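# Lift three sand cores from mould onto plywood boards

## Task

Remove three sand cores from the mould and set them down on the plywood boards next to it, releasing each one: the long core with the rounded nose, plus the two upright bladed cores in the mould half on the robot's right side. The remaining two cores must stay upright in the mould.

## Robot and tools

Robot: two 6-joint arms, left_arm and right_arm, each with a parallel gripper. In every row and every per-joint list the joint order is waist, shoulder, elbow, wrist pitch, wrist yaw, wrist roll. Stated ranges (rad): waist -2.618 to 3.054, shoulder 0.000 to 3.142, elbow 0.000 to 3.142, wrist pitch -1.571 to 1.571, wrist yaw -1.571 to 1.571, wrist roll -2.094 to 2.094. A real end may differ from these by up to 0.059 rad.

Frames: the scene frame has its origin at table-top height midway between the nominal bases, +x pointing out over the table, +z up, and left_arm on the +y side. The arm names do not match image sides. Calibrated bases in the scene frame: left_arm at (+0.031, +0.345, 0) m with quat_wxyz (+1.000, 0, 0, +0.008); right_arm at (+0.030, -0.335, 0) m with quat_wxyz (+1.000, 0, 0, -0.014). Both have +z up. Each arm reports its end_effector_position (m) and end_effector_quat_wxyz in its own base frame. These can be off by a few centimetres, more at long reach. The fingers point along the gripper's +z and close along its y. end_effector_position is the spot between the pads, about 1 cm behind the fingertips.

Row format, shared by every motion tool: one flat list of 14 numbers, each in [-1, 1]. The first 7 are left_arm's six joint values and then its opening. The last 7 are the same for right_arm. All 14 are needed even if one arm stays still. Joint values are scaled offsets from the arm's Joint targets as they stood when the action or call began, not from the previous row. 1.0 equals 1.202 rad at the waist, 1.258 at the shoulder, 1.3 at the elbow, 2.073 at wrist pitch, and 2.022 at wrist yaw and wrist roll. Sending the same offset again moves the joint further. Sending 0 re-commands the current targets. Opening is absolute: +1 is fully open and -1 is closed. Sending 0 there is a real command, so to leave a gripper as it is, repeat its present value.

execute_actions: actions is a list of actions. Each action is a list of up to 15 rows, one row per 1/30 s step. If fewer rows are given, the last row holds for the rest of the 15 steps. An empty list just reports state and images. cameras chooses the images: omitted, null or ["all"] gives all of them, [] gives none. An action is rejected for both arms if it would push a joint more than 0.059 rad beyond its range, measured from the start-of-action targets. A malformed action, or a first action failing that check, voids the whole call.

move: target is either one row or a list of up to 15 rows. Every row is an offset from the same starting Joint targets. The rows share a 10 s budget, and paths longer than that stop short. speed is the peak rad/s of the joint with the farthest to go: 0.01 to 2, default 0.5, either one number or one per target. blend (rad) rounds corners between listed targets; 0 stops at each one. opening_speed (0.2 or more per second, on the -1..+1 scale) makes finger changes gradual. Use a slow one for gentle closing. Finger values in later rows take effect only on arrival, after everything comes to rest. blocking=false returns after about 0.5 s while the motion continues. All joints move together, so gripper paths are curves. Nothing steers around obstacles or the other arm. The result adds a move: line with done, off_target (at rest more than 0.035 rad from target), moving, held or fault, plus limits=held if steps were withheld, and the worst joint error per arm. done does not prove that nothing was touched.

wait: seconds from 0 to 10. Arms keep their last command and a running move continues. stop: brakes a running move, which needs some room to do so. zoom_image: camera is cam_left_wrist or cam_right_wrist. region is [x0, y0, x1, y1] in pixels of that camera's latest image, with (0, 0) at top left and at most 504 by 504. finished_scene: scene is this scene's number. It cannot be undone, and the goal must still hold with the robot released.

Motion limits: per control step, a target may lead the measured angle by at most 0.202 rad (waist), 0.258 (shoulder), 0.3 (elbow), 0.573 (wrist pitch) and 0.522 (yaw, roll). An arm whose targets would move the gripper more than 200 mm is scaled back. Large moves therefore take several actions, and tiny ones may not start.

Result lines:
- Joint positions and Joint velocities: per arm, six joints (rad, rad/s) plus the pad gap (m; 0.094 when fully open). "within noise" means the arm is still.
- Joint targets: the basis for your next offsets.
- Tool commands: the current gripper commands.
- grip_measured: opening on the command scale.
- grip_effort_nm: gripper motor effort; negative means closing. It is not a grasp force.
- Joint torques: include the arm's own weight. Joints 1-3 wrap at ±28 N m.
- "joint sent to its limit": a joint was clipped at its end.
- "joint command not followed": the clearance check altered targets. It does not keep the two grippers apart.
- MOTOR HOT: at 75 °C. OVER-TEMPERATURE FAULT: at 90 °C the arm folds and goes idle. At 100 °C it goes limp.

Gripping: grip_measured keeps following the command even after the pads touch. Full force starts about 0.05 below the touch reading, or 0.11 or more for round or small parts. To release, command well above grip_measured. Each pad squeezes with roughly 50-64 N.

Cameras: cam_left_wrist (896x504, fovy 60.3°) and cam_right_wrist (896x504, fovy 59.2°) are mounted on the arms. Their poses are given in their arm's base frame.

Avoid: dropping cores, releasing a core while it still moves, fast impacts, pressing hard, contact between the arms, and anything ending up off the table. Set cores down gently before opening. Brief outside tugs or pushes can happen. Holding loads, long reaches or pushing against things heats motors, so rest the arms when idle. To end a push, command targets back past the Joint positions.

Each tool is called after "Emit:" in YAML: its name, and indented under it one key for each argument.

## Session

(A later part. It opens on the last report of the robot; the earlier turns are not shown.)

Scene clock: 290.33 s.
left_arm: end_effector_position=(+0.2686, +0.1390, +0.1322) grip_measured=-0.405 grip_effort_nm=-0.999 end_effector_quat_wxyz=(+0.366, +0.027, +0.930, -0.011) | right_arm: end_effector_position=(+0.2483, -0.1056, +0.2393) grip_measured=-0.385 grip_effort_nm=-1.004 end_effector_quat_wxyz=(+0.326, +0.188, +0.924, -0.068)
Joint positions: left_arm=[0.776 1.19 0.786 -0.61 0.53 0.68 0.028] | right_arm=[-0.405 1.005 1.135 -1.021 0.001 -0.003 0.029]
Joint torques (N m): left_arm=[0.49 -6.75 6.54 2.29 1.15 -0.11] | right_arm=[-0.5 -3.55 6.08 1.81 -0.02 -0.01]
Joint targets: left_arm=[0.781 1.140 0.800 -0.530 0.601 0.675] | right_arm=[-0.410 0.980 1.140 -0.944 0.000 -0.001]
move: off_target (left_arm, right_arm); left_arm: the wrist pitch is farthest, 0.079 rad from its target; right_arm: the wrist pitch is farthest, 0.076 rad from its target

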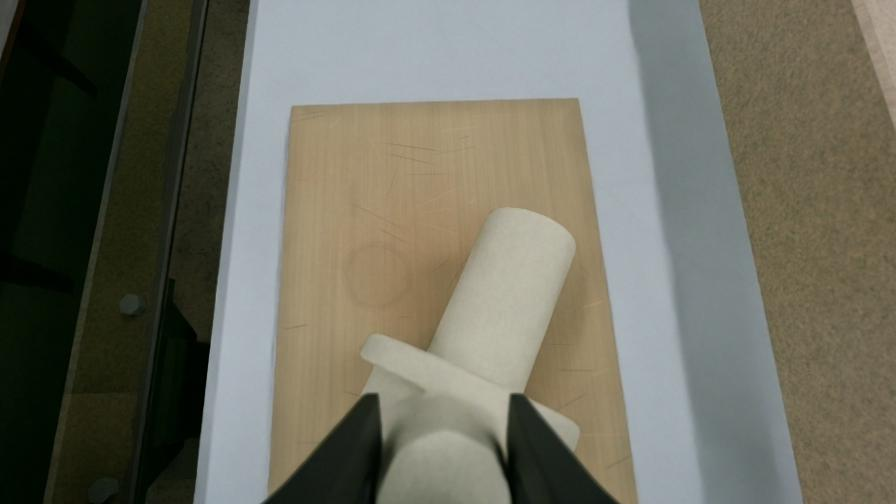

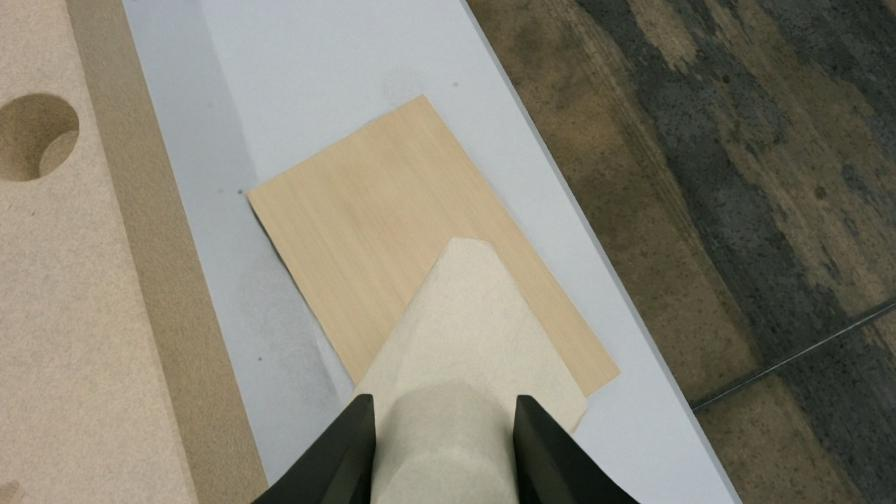

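Emit:
move:
  target: [0,0.0199,-0.06,0.0748,0.0148,0,-0.7,0,0,0,0.03,0,0,-0.7]
  speed: 0.2
  cameras: ["cam_left_wrist"]

Scene clock: 299.20 s.
left_arm: end_effector_position=(+0.2794, +0.1389, +0.1276) grip_measured=-0.406 grip_effort_nm=-0.999 end_effector_quat_wxyz=(+0.403, +0.042, +0.914, -0.006) | right_arm: end_effector_position=(+0.2583, -0.1098, +0.2486) grip_measured=-0.385 grip_effort_nm=-1.004 end_effector_quat_wxyz=(+0.353, +0.187, +0.914, -0.073)
Joint positions: left_arm=[0.776 1.19 0.713 -0.462 0.58 0.674 0.028] | right_arm=[-0.405 1.005 1.135 -0.963 0.001 -0.003 0.029]
Joint torques (N m): left_arm=[0.47 -4.81 5.86 2.48 0.91 -0.04] | right_arm=[-0.47 -3.62 6.12 1.97 -0.02 -0.02]
Joint targets: left_arm=[0.781 1.165 0.722 -0.375 0.630 0.675] | right_arm=[-0.410 0.980 1.140 -0.882 0.000 -0.001]
move: off_target (left_arm, right_arm); left_arm: the wrist pitch is farthest, 0.087 rad from its target; right_arm: the wrist pitch is farthest, 0.082 rad from its target
Images, in order: cam_left_wrist.

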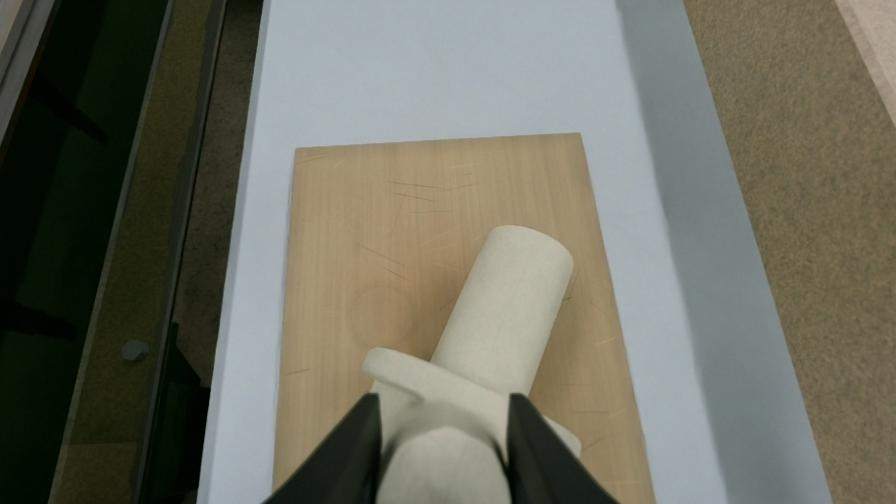

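Emit:
move:
  target: [0,0,-0.0385,0.0241,0,0,-0.7,0,0,0,0,0,0,-0.7]
  speed: 0.1
  cameras: ["cam_left_wrist"]

Scene clock: 307.37 s.
left_arm: end_effector_position=(+0.2850, +0.1371, +0.1285) grip_measured=-0.406 grip_effort_nm=-1.004 end_effector_quat_wxyz=(+0.427, +0.053, +0.903, -0.004) | right_arm: end_effector_position=(+0.2585, -0.1099, +0.2487) grip_measured=-0.385 grip_effort_nm=-1.009 end_effector_quat_wxyz=(+0.353, +0.186, +0.914, -0.074)
Joint positions: left_arm=[0.776 1.186 0.678 -0.384 0.615 0.67 0.028] | right_arm=[-0.405 1.005 1.135 -0.962 0.001 -0.003 0.029]
Joint torques (N m): left_arm=[0.46 -4.46 4.78 2.25 0.5 0] | right_arm=[-0.47 -3.59 6.13 1.93 -0.02 -0.02]
Joint targets: left_arm=[0.781 1.165 0.672 -0.325 0.630 0.675] | right_arm=[-0.410 0.980 1.140 -0.882 0.000 -0.001]
move: off_target (left_arm, right_arm); left_arm: the wrist pitch is farthest, 0.059 rad from its target; right_arm: the wrist pitch is farthest, 0.080 rad from its target
Images, in order: cam_left_wrist.

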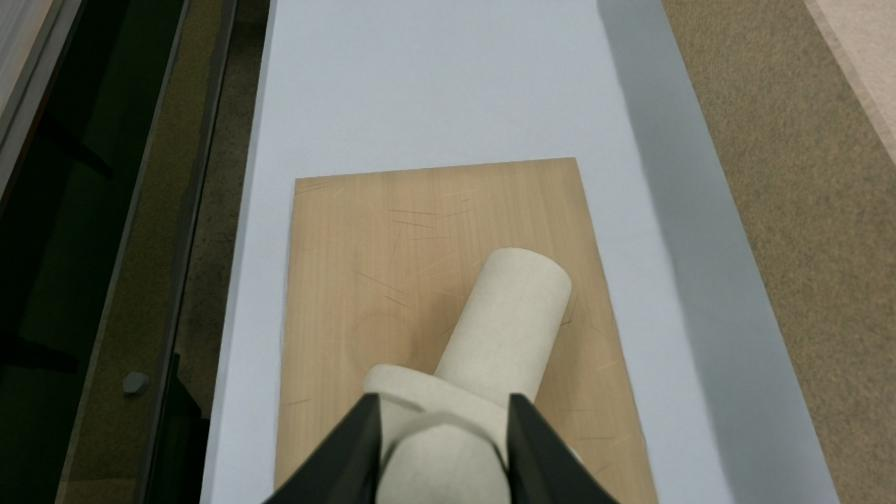

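Emit:
move:
  target: [-0.123,0.0914,0.0538,-0.01,0,0,-0.7,0,0,0,0,0,0,-0.7]
  speed: 0.1
  cameras: ["cam_left_wrist"]

Scene clock: 320.40 s.
left_arm: end_effector_position=(+0.3156, +0.1201, +0.1296) grip_measured=-0.408 grip_effort_nm=-1.009 end_effector_quat_wxyz=(+0.427, +0.112, +0.897, -0.005) | right_arm: end_effector_position=(+0.2585, -0.1099, +0.2488) grip_measured=-0.385 grip_effort_nm=-1.004 end_effector_quat_wxyz=(+0.353, +0.186, +0.914, -0.074)
Joint positions: left_arm=[0.654 1.263 0.726 -0.327 0.581 0.683 0.028] | right_arm=[-0.405 1.005 1.135 -0.962 0.001 -0.003 0.029]
Joint torques (N m): left_arm=[-1.47 -2.35 6.58 1.4 0.87 -0.15] | right_arm=[-0.49 -3.62 6.13 1.93 -0.02 -0.02]
Joint targets: left_arm=[0.634 1.280 0.742 -0.346 0.630 0.675] | right_arm=[-0.410 0.980 1.140 -0.882 0.000 -0.001]
move: off_target (left_arm, right_arm); left_arm: the wrist yaw is farthest, 0.049 rad from its target; right_arm: the wrist pitch is farthest, 0.080 rad from its target
Images, in order: cam_left_wrist.

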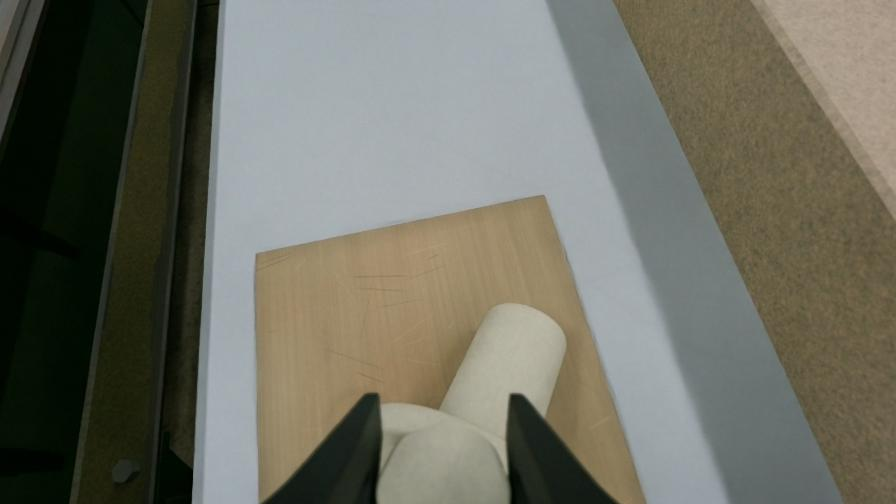

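Emit:
move:
  target: [-0.1,0.0914,0.0538,-0.01,0,0,-0.7,0,0,0,0,0,0,-0.7]
  speed: 0.1
  cameras: ["cam_left_wrist"]

Scene clock: 324.63 s.
left_arm: end_effector_position=(+0.3473, +0.0946, +0.1294) grip_measured=-0.408 grip_effort_nm=-0.994 end_effector_quat_wxyz=(+0.422, +0.163, +0.891, -0.033) | right_arm: end_effector_position=(+0.2586, -0.1100, +0.2489) grip_measured=-0.385 grip_effort_nm=-1.009 end_effector_quat_wxyz=(+0.353, +0.186, +0.914, -0.074)
Joint positions: left_arm=[0.538 1.368 0.808 -0.315 0.581 0.684 0.028] | right_arm=[-0.405 1.005 1.135 -0.961 0.001 -0.003 0.029]
Joint torques (N m): left_arm=[-1.76 -2.43 5.49 1.06 0.85 -0.15] | right_arm=[-0.46 -3.6 6.15 1.93 -0.01 -0.03]
Joint targets: left_arm=[0.513 1.395 0.812 -0.367 0.630 0.675] | right_arm=[-0.410 0.980 1.140 -0.882 0.000 -0.001]
move: off_target (left_arm, right_arm); left_arm: the wrist pitch is farthest, 0.051 rad from its target; right_arm: the wrist pitch is farthest, 0.079 rad from its target
Images, in order: cam_left_wrist.

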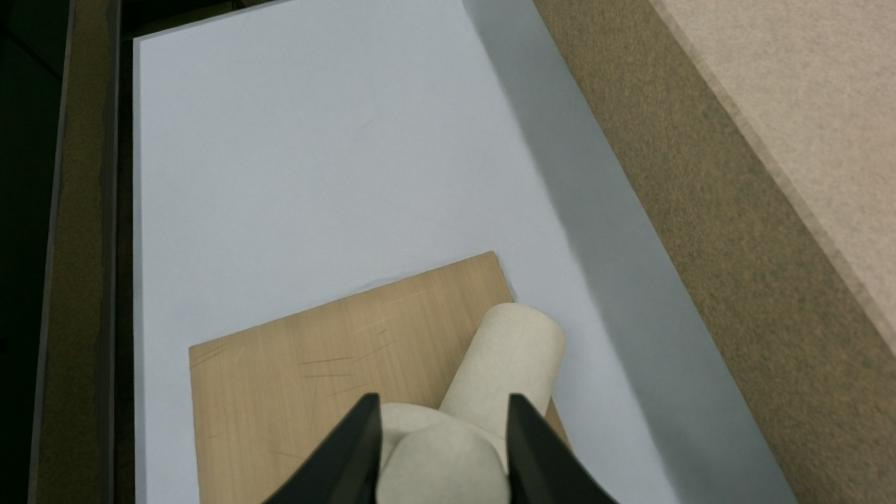

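Emit:
move:
  target:
    - [0,-0.08,0,0,0,0,-0.7,0,0,0,0,0,0,-0.7]
    - [0.2512,-0.0278,0.187,-0.2185,0,0.136,-0.7,0,0,0,0,0,0,-0.7]
  speed: 0.3
  cameras: ["cam_left_wrist"]

Scene clock: 335.13 s.
left_arm: end_effector_position=(+0.2713, +0.1479, +0.1398) grip_measured=-0.408 grip_effort_nm=-0.994 end_effector_quat_wxyz=(+0.321, +0.113, +0.939, -0.044) | right_arm: end_effector_position=(+0.2586, -0.1100, +0.2489) grip_measured=-0.385 grip_effort_nm=-1.004 end_effector_quat_wxyz=(+0.353, +0.186, +0.914, -0.074)
Joint positions: left_arm=[0.81 1.366 1.003 -0.849 0.566 0.944 0.028] | right_arm=[-0.405 1.005 1.135 -0.961 0.001 -0.003 0.029]
Joint torques (N m): left_arm=[0.43 -4.52 9.37 1.42 1.09 -0.01] | right_arm=[-0.49 -3.6 6.11 1.93 -0.02 -0.02]
Joint targets: left_arm=[0.815 1.360 1.055 -0.820 0.630 0.950] | right_arm=[-0.410 0.980 1.140 -0.882 0.000 -0.001]
move: off_target (left_arm, right_arm); left_arm: the wrist yaw is farthest, 0.064 rad from its target; right_arm: the wrist pitch is farthest, 0.079 rad from its target
Images, in order: cam_left_wrist.

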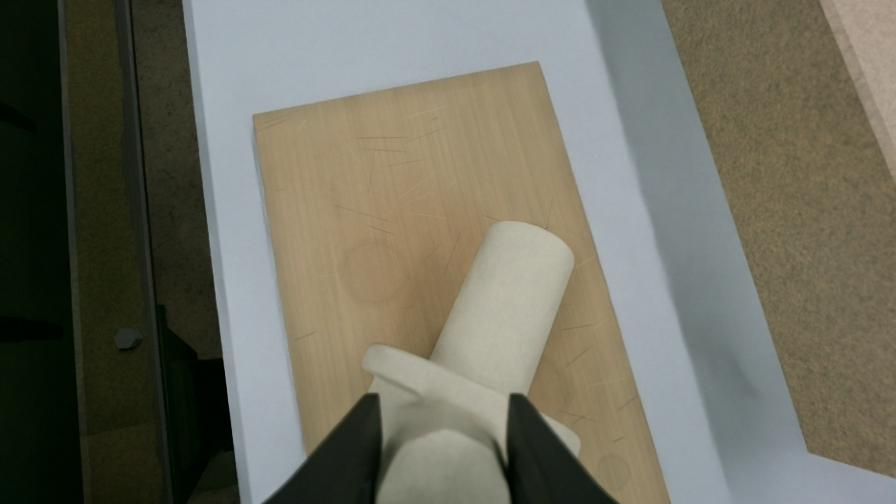

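Emit:
move:
  target: [0,0.155,0.1538,-0.1182,0,0.099,-0.7,0,0,0,0,0,0,-0.7]
  speed: 0.2
  cameras: ["cam_left_wrist"]

Scene clock: 342.70 s.
left_arm: end_effector_position=(+0.2768, +0.1536, +0.1362) grip_measured=-0.408 grip_effort_nm=-0.994 end_effector_quat_wxyz=(+0.273, +0.182, +0.940, -0.093) | right_arm: end_effector_position=(+0.2586, -0.1100, +0.2489) grip_measured=-0.385 grip_effort_nm=-1.004 end_effector_quat_wxyz=(+0.353, +0.186, +0.914, -0.074)
Joint positions: left_arm=[0.81 1.56 1.207 -1.06 0.566 1.146 0.028] | right_arm=[-0.405 1.005 1.135 -0.961 0.001 -0.003 0.029]
Joint torques (N m): left_arm=[0.38 -5.79 8.81 0.68 1.12 -0.02] | right_arm=[-0.49 -3.59 6.12 1.92 -0.02 -0.02]
Joint targets: left_arm=[0.815 1.555 1.255 -1.064 0.630 1.150] | right_arm=[-0.410 0.980 1.140 -0.882 0.000 -0.001]
move: off_target (left_arm, right_arm); left_arm: the wrist yaw is farthest, 0.064 rad from its target; right_arm: the wrist pitch is farthest, 0.079 rad from its target
Images, in order: cam_left_wrist.

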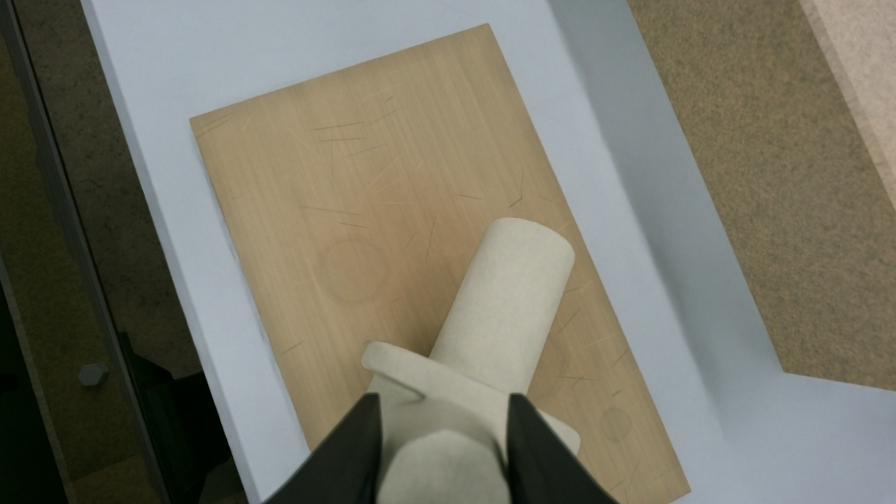

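Emit:
move:
  target: [0,0,-0.045,0.028,0,0,-0.7,0,0,0,0,0,0,-0.7]
  speed: 0.1
  cameras: ["cam_left_wrist"]

Scene clock: 346.37 s.
left_arm: end_effector_position=(+0.2788, +0.1557, +0.1318) grip_measured=-0.408 grip_effort_nm=-1.009 end_effector_quat_wxyz=(+0.277, +0.184, +0.939, -0.086) | right_arm: end_effector_position=(+0.2587, -0.1100, +0.2489) grip_measured=-0.385 grip_effort_nm=-1.004 end_effector_quat_wxyz=(+0.354, +0.186, +0.914, -0.074)
Joint positions: left_arm=[0.81 1.56 1.187 -1.025 0.566 1.147 0.028] | right_arm=[-0.405 1.005 1.135 -0.961 0.001 -0.003 0.029]
Joint torques (N m): left_arm=[0.47 -5.76 5.49 0.95 1.11 -0.03] | right_arm=[-0.47 -3.6 6.13 1.92 -0.01 -0.02]
Joint targets: left_arm=[0.815 1.555 1.197 -1.007 0.630 1.150] | right_arm=[-0.410 0.980 1.140 -0.882 0.000 -0.001]
move: off_target (left_arm, right_arm); left_arm: the wrist yaw is farthest, 0.064 rad from its target; right_arm: the wrist pitch is farthest, 0.079 rad from its target
Images, in order: cam_left_wrist.

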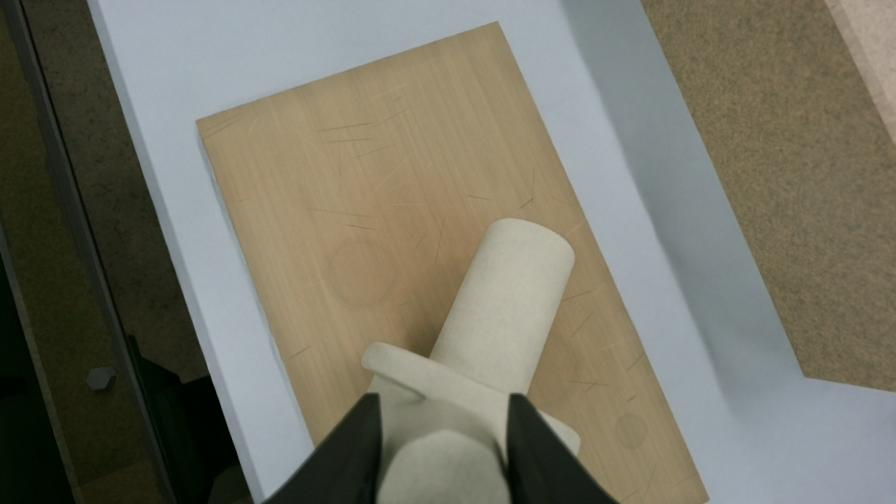

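Emit:
move:
  target: [0,0,-0.06,0.035,0,0,-0.7,0,0,0,0,0,0,-0.7]
  speed: 0.1
  cameras: ["cam_left_wrist"]

Scene clock: 349.17 s.
left_arm: end_effector_position=(+0.2865, +0.1497, +0.1264) grip_measured=-0.408 grip_effort_nm=-1.004 end_effector_quat_wxyz=(+0.308, +0.189, +0.927, -0.097) | right_arm: end_effector_position=(+0.2587, -0.1100, +0.2489) grip_measured=-0.385 grip_effort_nm=-1.004 end_effector_quat_wxyz=(+0.354, +0.186, +0.914, -0.074)
Joint positions: left_arm=[0.81 1.56 1.136 -0.954 0.633 1.148 0.028] | right_arm=[-0.405 1.005 1.135 -0.961 0.001 -0.003 0.029]
Joint torques (N m): left_arm=[0.36 -5.81 3.37 1.05 0.4 -0.04] | right_arm=[-0.46 -3.6 6.15 1.92 -0.01 -0.02]
Joint targets: left_arm=[0.815 1.555 1.118 -0.934 0.630 1.150] | right_arm=[-0.410 0.980 1.140 -0.882 0.000 -0.001]
move: off_target (right_arm); right_arm: the wrist pitch is farthest, 0.079 rad from its target
Images, in order: cam_left_wrist.

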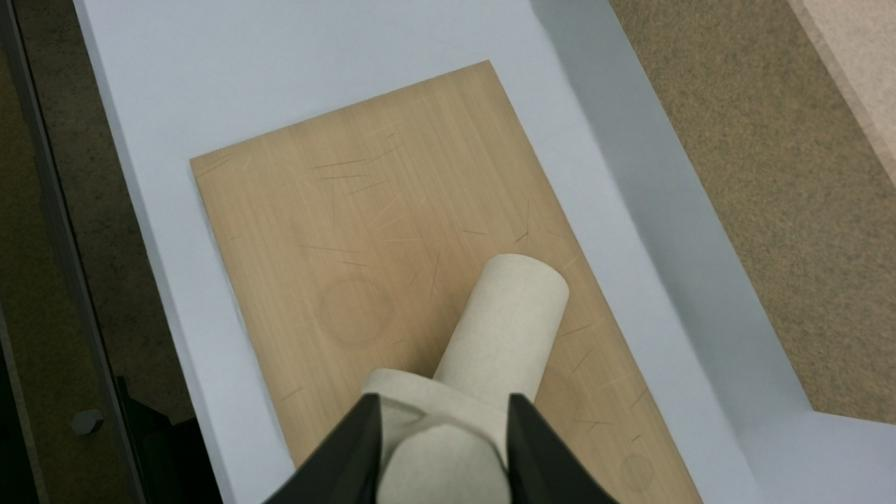

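Emit:
move:
  target: [0,0,-0.04,0.025,0,0,-0.7,0,0,0,0,0,0,-0.7]
  speed: 0.1
  cameras: ["cam_left_wrist"]

Scene clock: 351.83 s.
left_arm: end_effector_position=(+0.2922, +0.1460, +0.1250) grip_measured=-0.408 grip_effort_nm=-0.999 end_effector_quat_wxyz=(+0.334, +0.194, +0.917, -0.097) | right_arm: end_effector_position=(+0.2587, -0.1100, +0.2489) grip_measured=-0.385 grip_effort_nm=-1.004 end_effector_quat_wxyz=(+0.354, +0.186, +0.914, -0.074)
Joint positions: left_arm=[0.81 1.549 1.093 -0.89 0.68 1.148 0.028] | right_arm=[-0.405 1.005 1.135 -0.961 0.001 -0.003 0.029]
Joint torques (N m): left_arm=[0.4 -5.04 2.58 0.93 -0.11 -0.02] | right_arm=[-0.47 -3.6 6.12 1.92 -0.02 -0.02]
Joint targets: left_arm=[0.815 1.555 1.066 -0.882 0.631 1.150] | right_arm=[-0.410 0.980 1.140 -0.882 0.000 -0.001]
move: off_target (left_arm, right_arm); left_arm: the wrist yaw is farthest, 0.050 rad from its target; right_arm: the wrist pitch is farthest, 0.079 rad from its target
Images, in order: cam_left_wrist.

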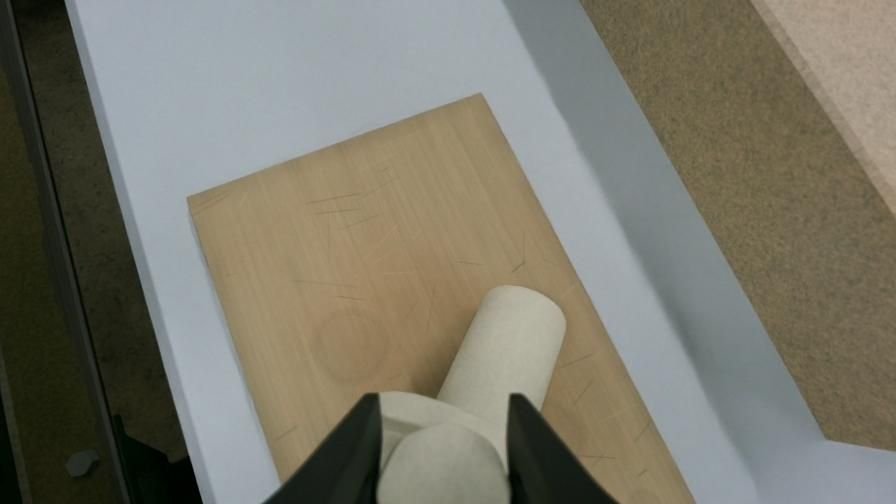

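Emit:
move:
  target: [0,0,0,0,0,0,-0.2,0,0,0,0,0,0,-0.7]
  opening_speed: 0.2
  cameras: ["cam_left_wrist"]

Scene clock: 356.17 s.
left_arm: end_effector_position=(+0.2848, +0.1452, +0.1162) grip_measured=-0.202 grip_effort_nm=0.125 end_effector_quat_wxyz=(+0.314, +0.189, +0.925, -0.098) | right_arm: end_effector_position=(+0.2587, -0.1100, +0.2489) grip_measured=-0.385 grip_effort_nm=-0.999 end_effector_quat_wxyz=(+0.354, +0.186, +0.914, -0.074)
Joint positions: left_arm=[0.81 1.549 1.077 -0.901 0.646 1.148 0.037] | right_arm=[-0.405 1.005 1.135 -0.961 0.001 -0.003 0.029]
Joint torques (N m): left_arm=[0.46 -4.97 3.81 1.01 0.27 -0.02] | right_arm=[-0.46 -3.6 6.13 1.92 -0.02 -0.01]
Joint targets: left_arm=[0.815 1.555 1.066 -0.882 0.631 1.150] | right_arm=[-0.410 0.980 1.140 -0.882 0.000 -0.001]
move: off_target (right_arm); right_arm: the wrist pitch is farthest, 0.079 rad from its target
Images, in order: cam_left_wrist.

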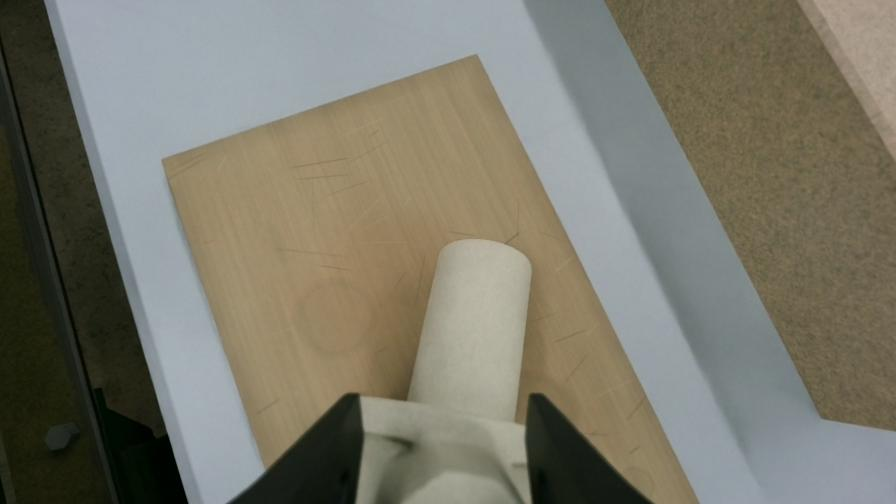

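Emit:
move:
  target: [0,0,0,0,0,0,0.4,0,0,0,0,0,0,-0.7]
  opening_speed: 0.4
  cameras: []

Emit:
move:
  target:
    - [0,-0.06,0.03,0.01,0,0,0.4,0,0,0,0,0,0,-0.7]
    - [0,-0.3,0.1,0.05,0,0,0.4,0,0,0,0,0,0,-0.7]
  speed: 0.3
  blend: [0.03,0]
  cameras: ["cam_left_wrist"]

Scene clock: 361.57 s.
move: off_target (right_arm); right_arm: the wrist pitch is farthest, 0.079 rad from its target

Scene clock: 363.27 s.
left_arm: end_effector_position=(+0.2938, +0.1599, +0.2663) grip_measured=+0.398 grip_effort_nm=0.144 end_effector_quat_wxyz=(+0.435, +0.262, +0.850, +0.141) | right_arm: end_effector_position=(+0.2587, -0.1100, +0.2489) grip_measured=-0.385 grip_effort_nm=-1.009 end_effector_quat_wxyz=(+0.354, +0.186, +0.914, -0.074)
Joint positions: left_arm=[0.81 1.191 1.176 -0.782 0.62 1.148 0.066] | right_arm=[-0.405 1.005 1.135 -0.961 0.001 -0.003 0.029]
Joint torques (N m): left_arm=[0.43 -4.03 7.17 1.71 0.42 -0.02] | right_arm=[-0.47 -3.6 6.13 1.91 -0.01 -0.02]
Joint targets: left_arm=[0.815 1.178 1.196 -0.778 0.630 1.150] | right_arm=[-0.410 0.980 1.140 -0.882 0.000 -0.001]
move: off_target (right_arm); right_arm: the wrist pitch is farthest, 0.079 rad from its target
Images, in order: cam_left_wrist.

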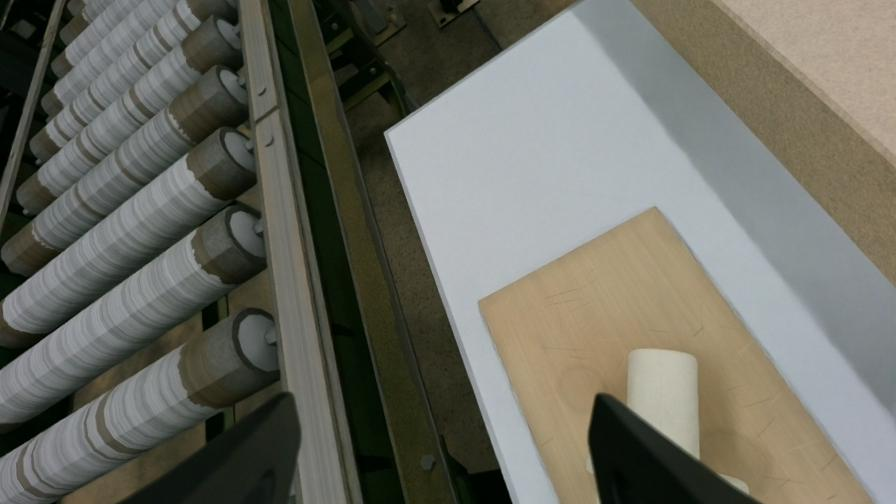

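Emit:
move:
  target: [-0.3286,-0.3,0,-0.2518,-0.3116,-0.5687,0.4,0,0,0,0,0,0,-0.7]
  speed: 0.8
  cameras: ["cam_left_wrist"]

Scene clock: 369.00 s.
left_arm: end_effector_position=(+0.1766, +0.0801, +0.2555) grip_measured=+0.398 grip_effort_nm=0.134 end_effector_quat_wxyz=(+0.312, -0.197, +0.927, +0.065) | right_arm: end_effector_position=(+0.2587, -0.1100, +0.2489) grip_measured=-0.385 grip_effort_nm=-1.004 end_effector_quat_wxyz=(+0.354, +0.186, +0.914, -0.074)
Joint positions: left_arm=[0.428 0.807 1.176 -1.293 0.008 0.007 0.066] | right_arm=[-0.405 1.005 1.135 -0.961 0.001 -0.003 0.029]
Joint torques (N m): left_arm=[-0.58 0.17 6.15 1.55 -0.07 -0.13] | right_arm=[-0.47 -3.58 6.13 1.91 -0.02 -0.01]
Joint targets: left_arm=[0.420 0.800 1.196 -1.300 0.000 0.000] | right_arm=[-0.410 0.980 1.140 -0.882 0.000 -0.001]
move: off_target (right_arm); right_arm: the wrist pitch is farthest, 0.079 rad from its target
Images, in order: cam_left_wrist.

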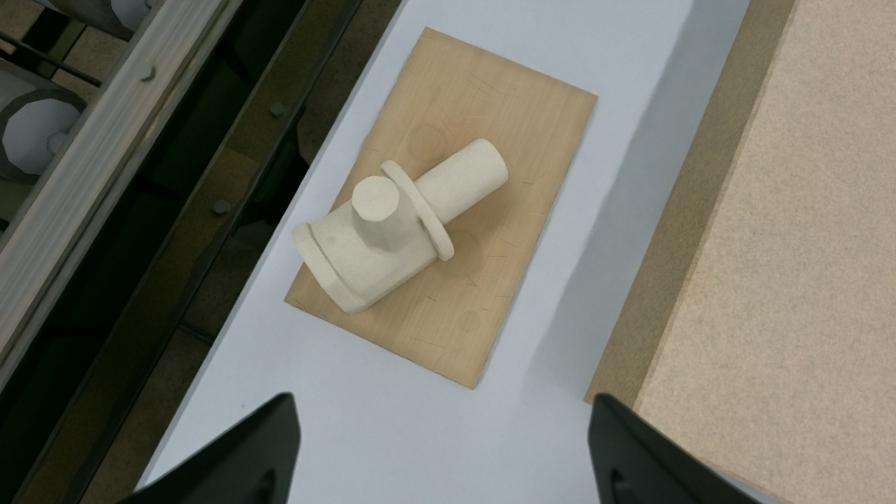

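Emit:
move:
  target: [-0.7,0,0,0.15,0,0,0.4,0,0,0,0,0,0,-0.7]
  speed: 1.2
  cameras: []

Emit:
move:
  target: [-0.69,0,0,0.1,0,0,0.4,0,0,0,0,0,0,-0.7]
  speed: 1.2
  cameras: ["cam_left_wrist"]

Scene clock: 374.53 s.
move: off_target (right_arm); right_arm: the wrist pitch is farthest, 0.079 rad from its target

Scene clock: 375.97 s.
left_arm: end_effector_position=(+0.0882, -0.2558, +0.3513) grip_measured=+0.398 grip_effort_nm=0.129 end_effector_quat_wxyz=(+0.442, +0.491, +0.682, -0.314) | right_arm: end_effector_position=(+0.2587, -0.1100, +0.2489) grip_measured=-0.385 grip_effort_nm=-1.004 end_effector_quat_wxyz=(+0.354, +0.186, +0.914, -0.074)
Joint positions: left_arm=[-1.243 0.807 1.176 -0.794 0 0.005 0.066] | right_arm=[-0.405 1.005 1.135 -0.961 0.001 -0.003 0.029]
Joint torques (N m): left_arm=[-0.61 -0.27 6.5 2.24 0.03 -0.11] | right_arm=[-0.46 -3.6 6.13 1.92 -0.02 -0.02]
Joint targets: left_arm=[-1.251 0.800 1.196 -0.782 0.000 0.000] | right_arm=[-0.410 0.980 1.140 -0.882 0.000 -0.001]
move: off_target (right_arm); right_arm: the wrist pitch is farthest, 0.079 rad from its target
Images, in order: cam_left_wrist.

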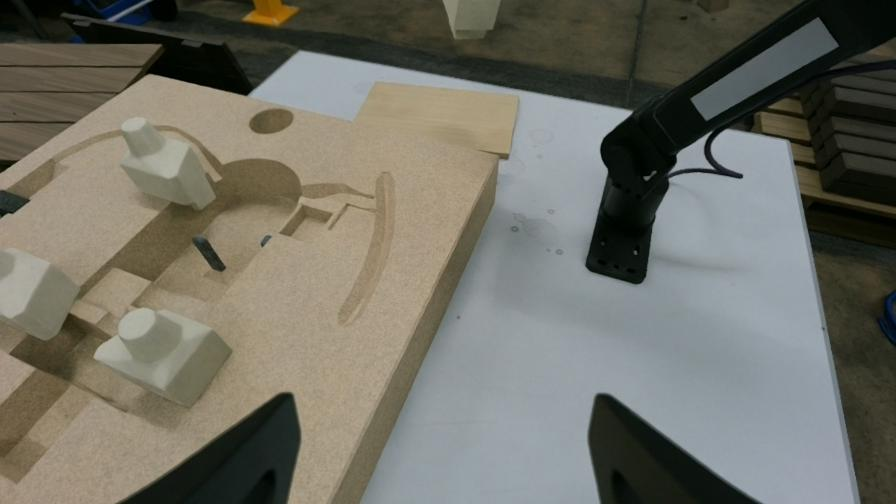

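Emit:
move:
  target: [0,0,0,0.15,0,0,0.4,0,0,0,0,0,0,-0.7]
  speed: 1.0
  cameras: ["cam_left_wrist"]

Emit:
zoom_image:
  camera: "cam_left_wrist"
  region: [380, 20, 580, 220]

Scene clock: 379.00 s.
left_arm: end_effector_position=(+0.0948, -0.2752, +0.4256) grip_measured=+0.398 grip_effort_nm=0.129 end_effector_quat_wxyz=(+0.543, +0.436, +0.606, -0.386) | right_arm: end_effector_position=(+0.2587, -0.1100, +0.2489) grip_measured=-0.385 grip_effort_nm=-0.999 end_effector_quat_wxyz=(+0.354, +0.186, +0.914, -0.074)
Joint positions: left_arm=[-1.243 0.807 1.176 -0.483 0 0.005 0.066] | right_arm=[-0.405 1.005 1.135 -0.961 0.001 -0.003 0.029]
Joint torques (N m): left_arm=[-0.59 -0.36 6.58 2.36 0.02 -0.12] | right_arm=[-0.46 -3.59 6.11 1.92 -0.02 -0.02]
Joint targets: left_arm=[-1.251 0.800 1.196 -0.471 0.000 0.000] | right_arm=[-0.410 0.980 1.140 -0.882 0.000 -0.001]
move: off_target (right_arm); right_arm: the wrist pitch is farthest, 0.079 rad from its target
Images, in order: cam_left_wrist.

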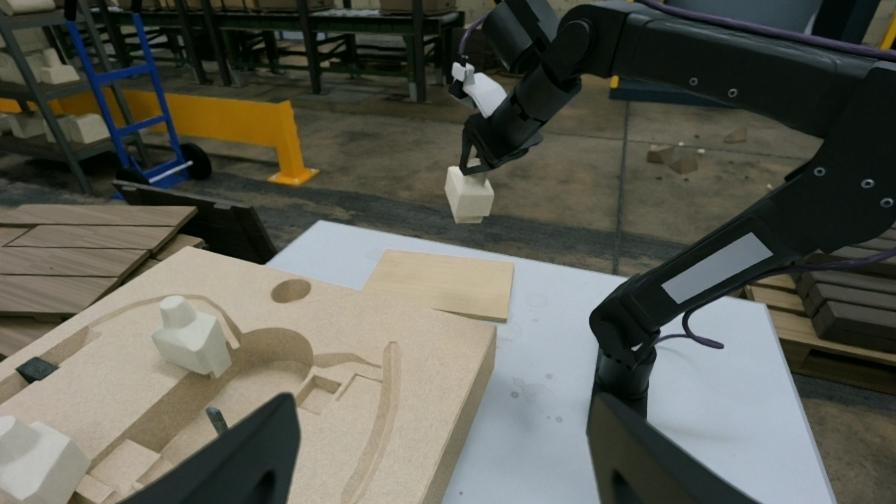

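Scaled by 2.520.

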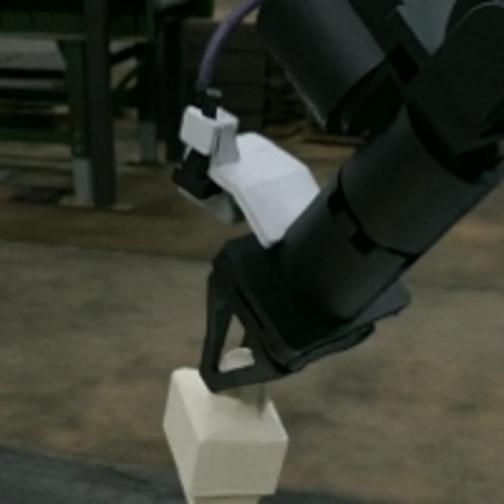

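Emit:
move:
  target: [0,0,0,-0.09,0,0,0.4,0,0.093,-0.27,0.123,0,0,-0.7]
  speed: 0.3

Emit:
zoom_image:
  camera: "cam_left_wrist"
  region: [360, 0, 600, 200]

Scene clock: 387.50 s.
left_arm: end_effector_position=(+0.0922, -0.2675, +0.3850) grip_measured=+0.398 grip_effort_nm=0.139 end_effector_quat_wxyz=(+0.490, +0.467, +0.648, -0.349) | right_arm: end_effector_position=(+0.2606, -0.1108, +0.1215) grip_measured=-0.385 grip_effort_nm=-1.004 end_effector_quat_wxyz=(+0.267, +0.192, +0.943, -0.056)
Joint positions: left_arm=[-1.243 0.807 1.176 -0.65 0 0.005 0.066] | right_arm=[-0.405 1.105 0.78 -0.692 0.001 -0.003 0.029]
Joint torques (N m): left_arm=[-0.55 -0.43 6.61 2.12 0.02 -0.12] | right_arm=[-0.47 -3.04 6.65 1.59 -0.02 -0.02]
Joint targets: left_arm=[-1.251 0.800 1.196 -0.658 0.000 0.000] | right_arm=[-0.410 1.097 0.789 -0.627 0.000 -0.001]
move: off_target (right_arm); right_arm: the wrist pitch is farthest, 0.065 rad from its target

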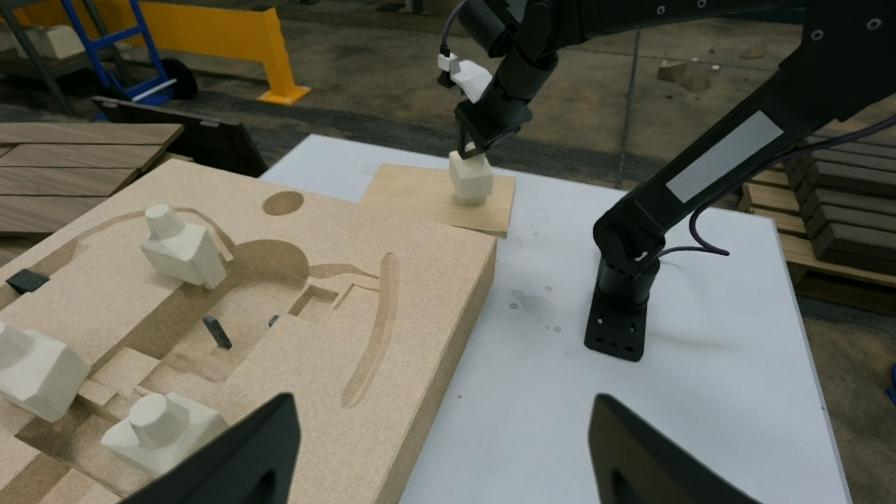

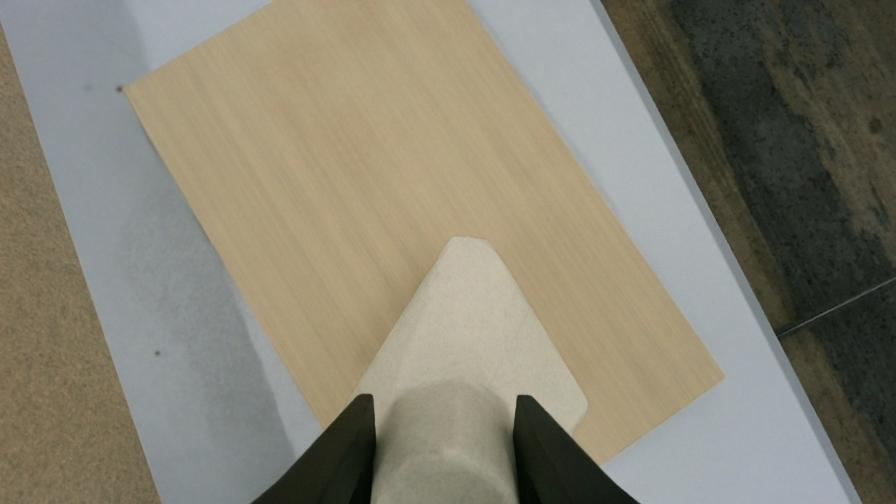

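Scaled by 2.100.

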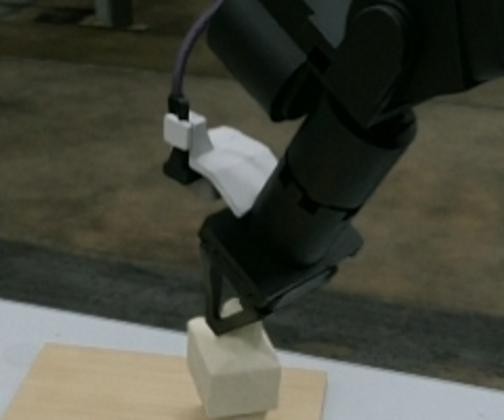

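Emit:
move:
  target: [0,0,0,0,0,0,0.4,0,0,-0.025,0.012,0,0,-0.7]
  speed: 0.1

Emit:
zoom_image:
  camera: "cam_left_wrist"
  region: [410, 120, 530, 220]

Scene clock: 391.00 s.
left_arm: end_effector_position=(+0.0922, -0.2675, +0.3848) grip_measured=+0.398 grip_effort_nm=0.129 end_effector_quat_wxyz=(+0.490, +0.467, +0.649, -0.349) | right_arm: end_effector_position=(+0.2613, -0.1111, +0.1166) grip_measured=-0.385 grip_effort_nm=-1.009 end_effector_quat_wxyz=(+0.270, +0.192, +0.942, -0.056)
Joint positions: left_arm=[-1.243 0.807 1.176 -0.65 0 0.005 0.066] | right_arm=[-0.405 1.105 0.757 -0.664 0.001 -0.003 0.029]
Joint torques (N m): left_arm=[-0.51 -0.38 6.6 2.13 0.03 -0.12] | right_arm=[-0.47 -3.04 5.86 1.53 -0.01 -0.02]
Joint targets: left_arm=[-1.251 0.800 1.196 -0.658 0.000 0.000] | right_arm=[-0.410 1.097 0.756 -0.602 0.001 -0.001]
move: off_target (right_arm); right_arm: the wrist pitch is farthest, 0.061 rad from its target

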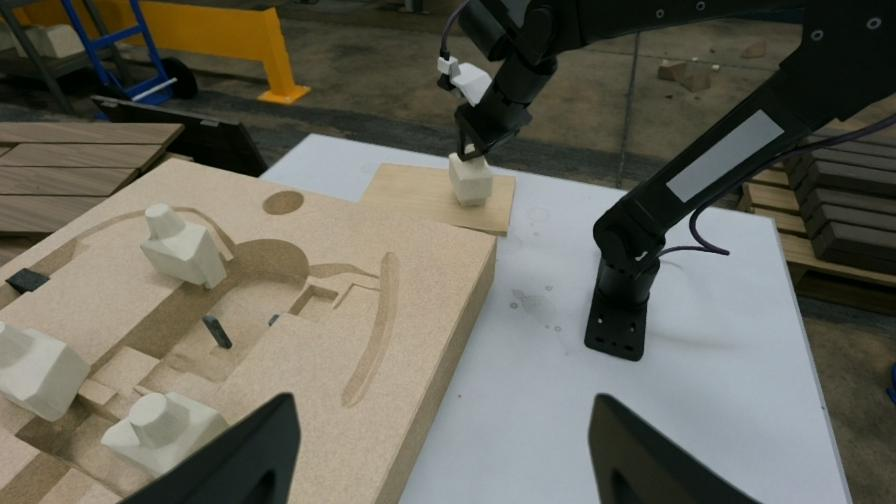

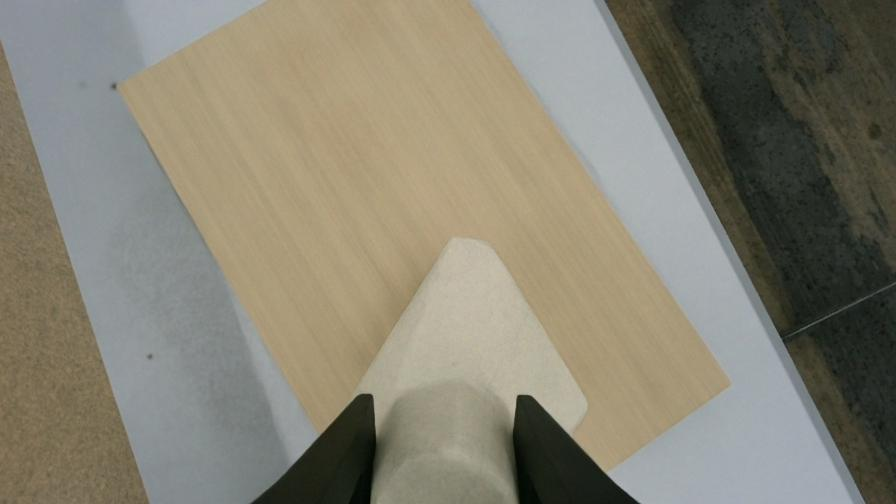

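Scaled by 4.200.

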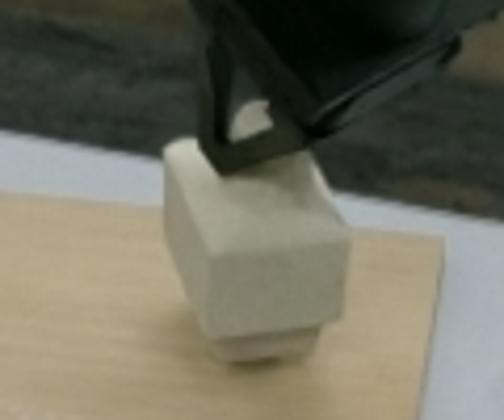

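Emit:
move:
  target: [0,0,0,0,0,0,0.4,0,0,-0.035,0.012,0,0,-0.7]
  speed: 0.1

Emit:
zoom_image:
  camera: "cam_left_wrist"
  region: [410, 120, 530, 220]

Scene clock: 394.53 s.
left_arm: end_effector_position=(+0.0922, -0.2675, +0.3848) grip_measured=+0.398 grip_effort_nm=0.134 end_effector_quat_wxyz=(+0.490, +0.467, +0.649, -0.349) | right_arm: end_effector_position=(+0.2655, -0.1135, +0.1164) grip_measured=-0.386 grip_effort_nm=-1.004 end_effector_quat_wxyz=(+0.286, +0.192, +0.937, -0.061)
Joint positions: left_arm=[-1.243 0.807 1.176 -0.65 0 0.005 0.066] | right_arm=[-0.405 1.098 0.734 -0.614 0.004 -0.003 0.029]
Joint torques (N m): left_arm=[-0.49 -0.4 6.56 2.13 0.05 -0.12] | right_arm=[-0.47 -2.44 4.34 1.37 -0.04 -0.01]
Joint targets: left_arm=[-1.251 0.800 1.196 -0.658 0.000 0.000] | right_arm=[-0.410 1.097 0.711 -0.578 0.000 -0.001]
move: off_target (right_arm); right_arm: the wrist pitch is farthest, 0.037 rad from its target

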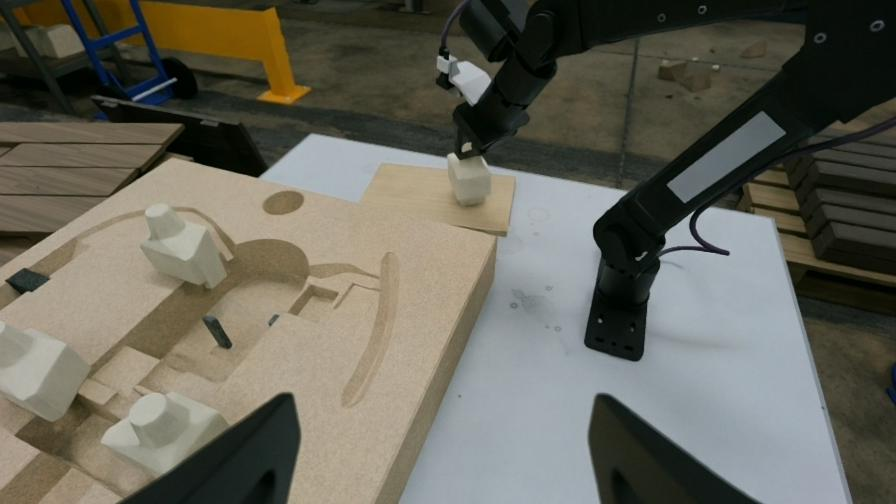

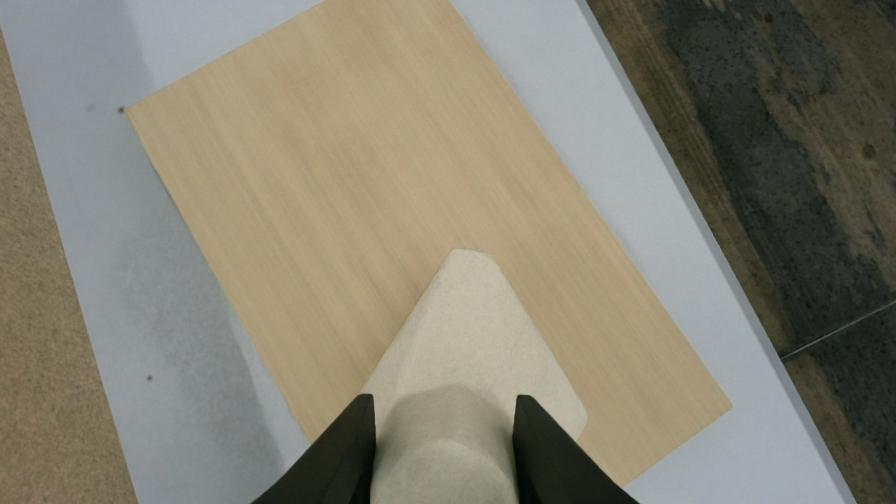

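Scaled by 4.200.

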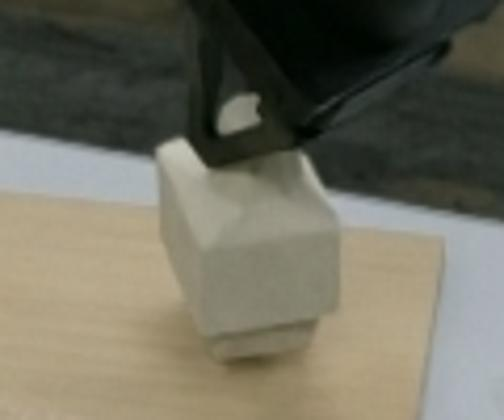

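Emit:
move:
  target: [0,0,0,0,0,0,0.4,0,0,0,0,0,0,0.2]
  opening_speed: 0.25

Emit:
zoom_image:
  camera: "cam_left_wrist"
  region: [410, 120, 530, 220]

Scene clock: 400.17 s.
left_arm: end_effector_position=(+0.0922, -0.2675, +0.3847) grip_measured=+0.398 grip_effort_nm=0.139 end_effector_quat_wxyz=(+0.490, +0.467, +0.649, -0.349) | right_arm: end_effector_position=(+0.2669, -0.1110, +0.1129) grip_measured=+0.197 grip_effort_nm=0.168 end_effector_quat_wxyz=(+0.289, +0.189, +0.937, -0.054)
Joint positions: left_arm=[-1.243 0.807 1.176 -0.651 0 0.005 0.066] | right_arm=[-0.405 1.098 0.717 -0.593 -0.012 -0.002 0.056]
Joint torques (N m): left_arm=[-0.5 -0.35 6.56 2.14 0.01 -0.11] | right_arm=[-0.44 -2.44 5.45 1.16 0.11 -0.02]
Joint targets: left_arm=[-1.251 0.800 1.196 -0.658 0.000 0.000] | right_arm=[-0.410 1.097 0.711 -0.577 0.000 -0.001]
move: done

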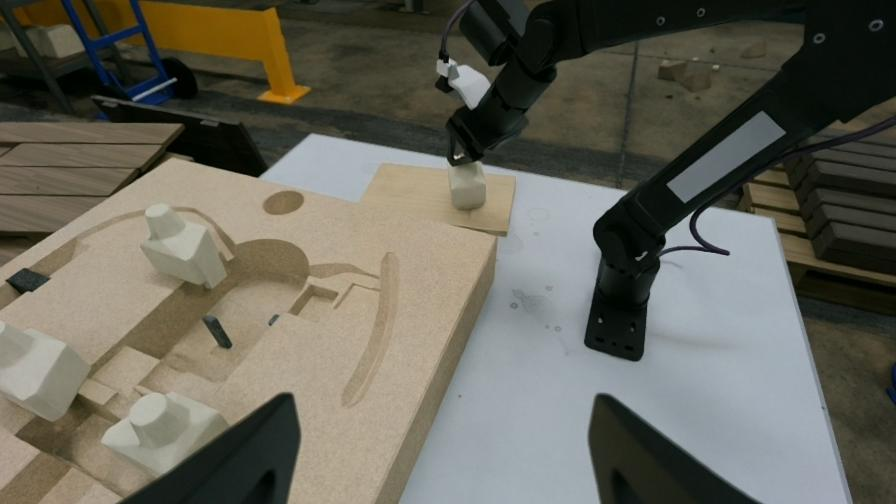

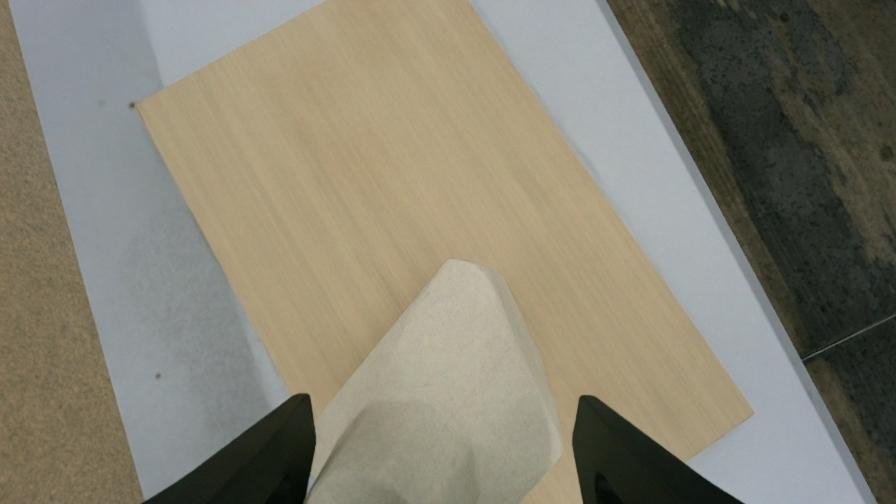

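Scaled by 4.200.

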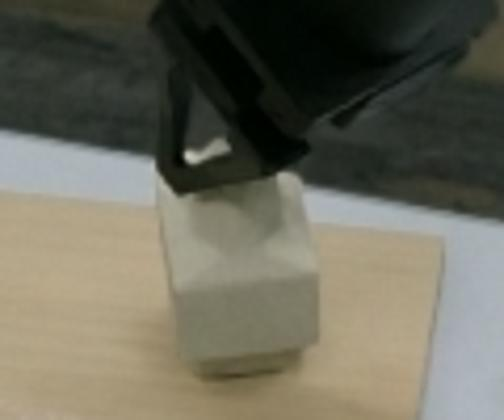

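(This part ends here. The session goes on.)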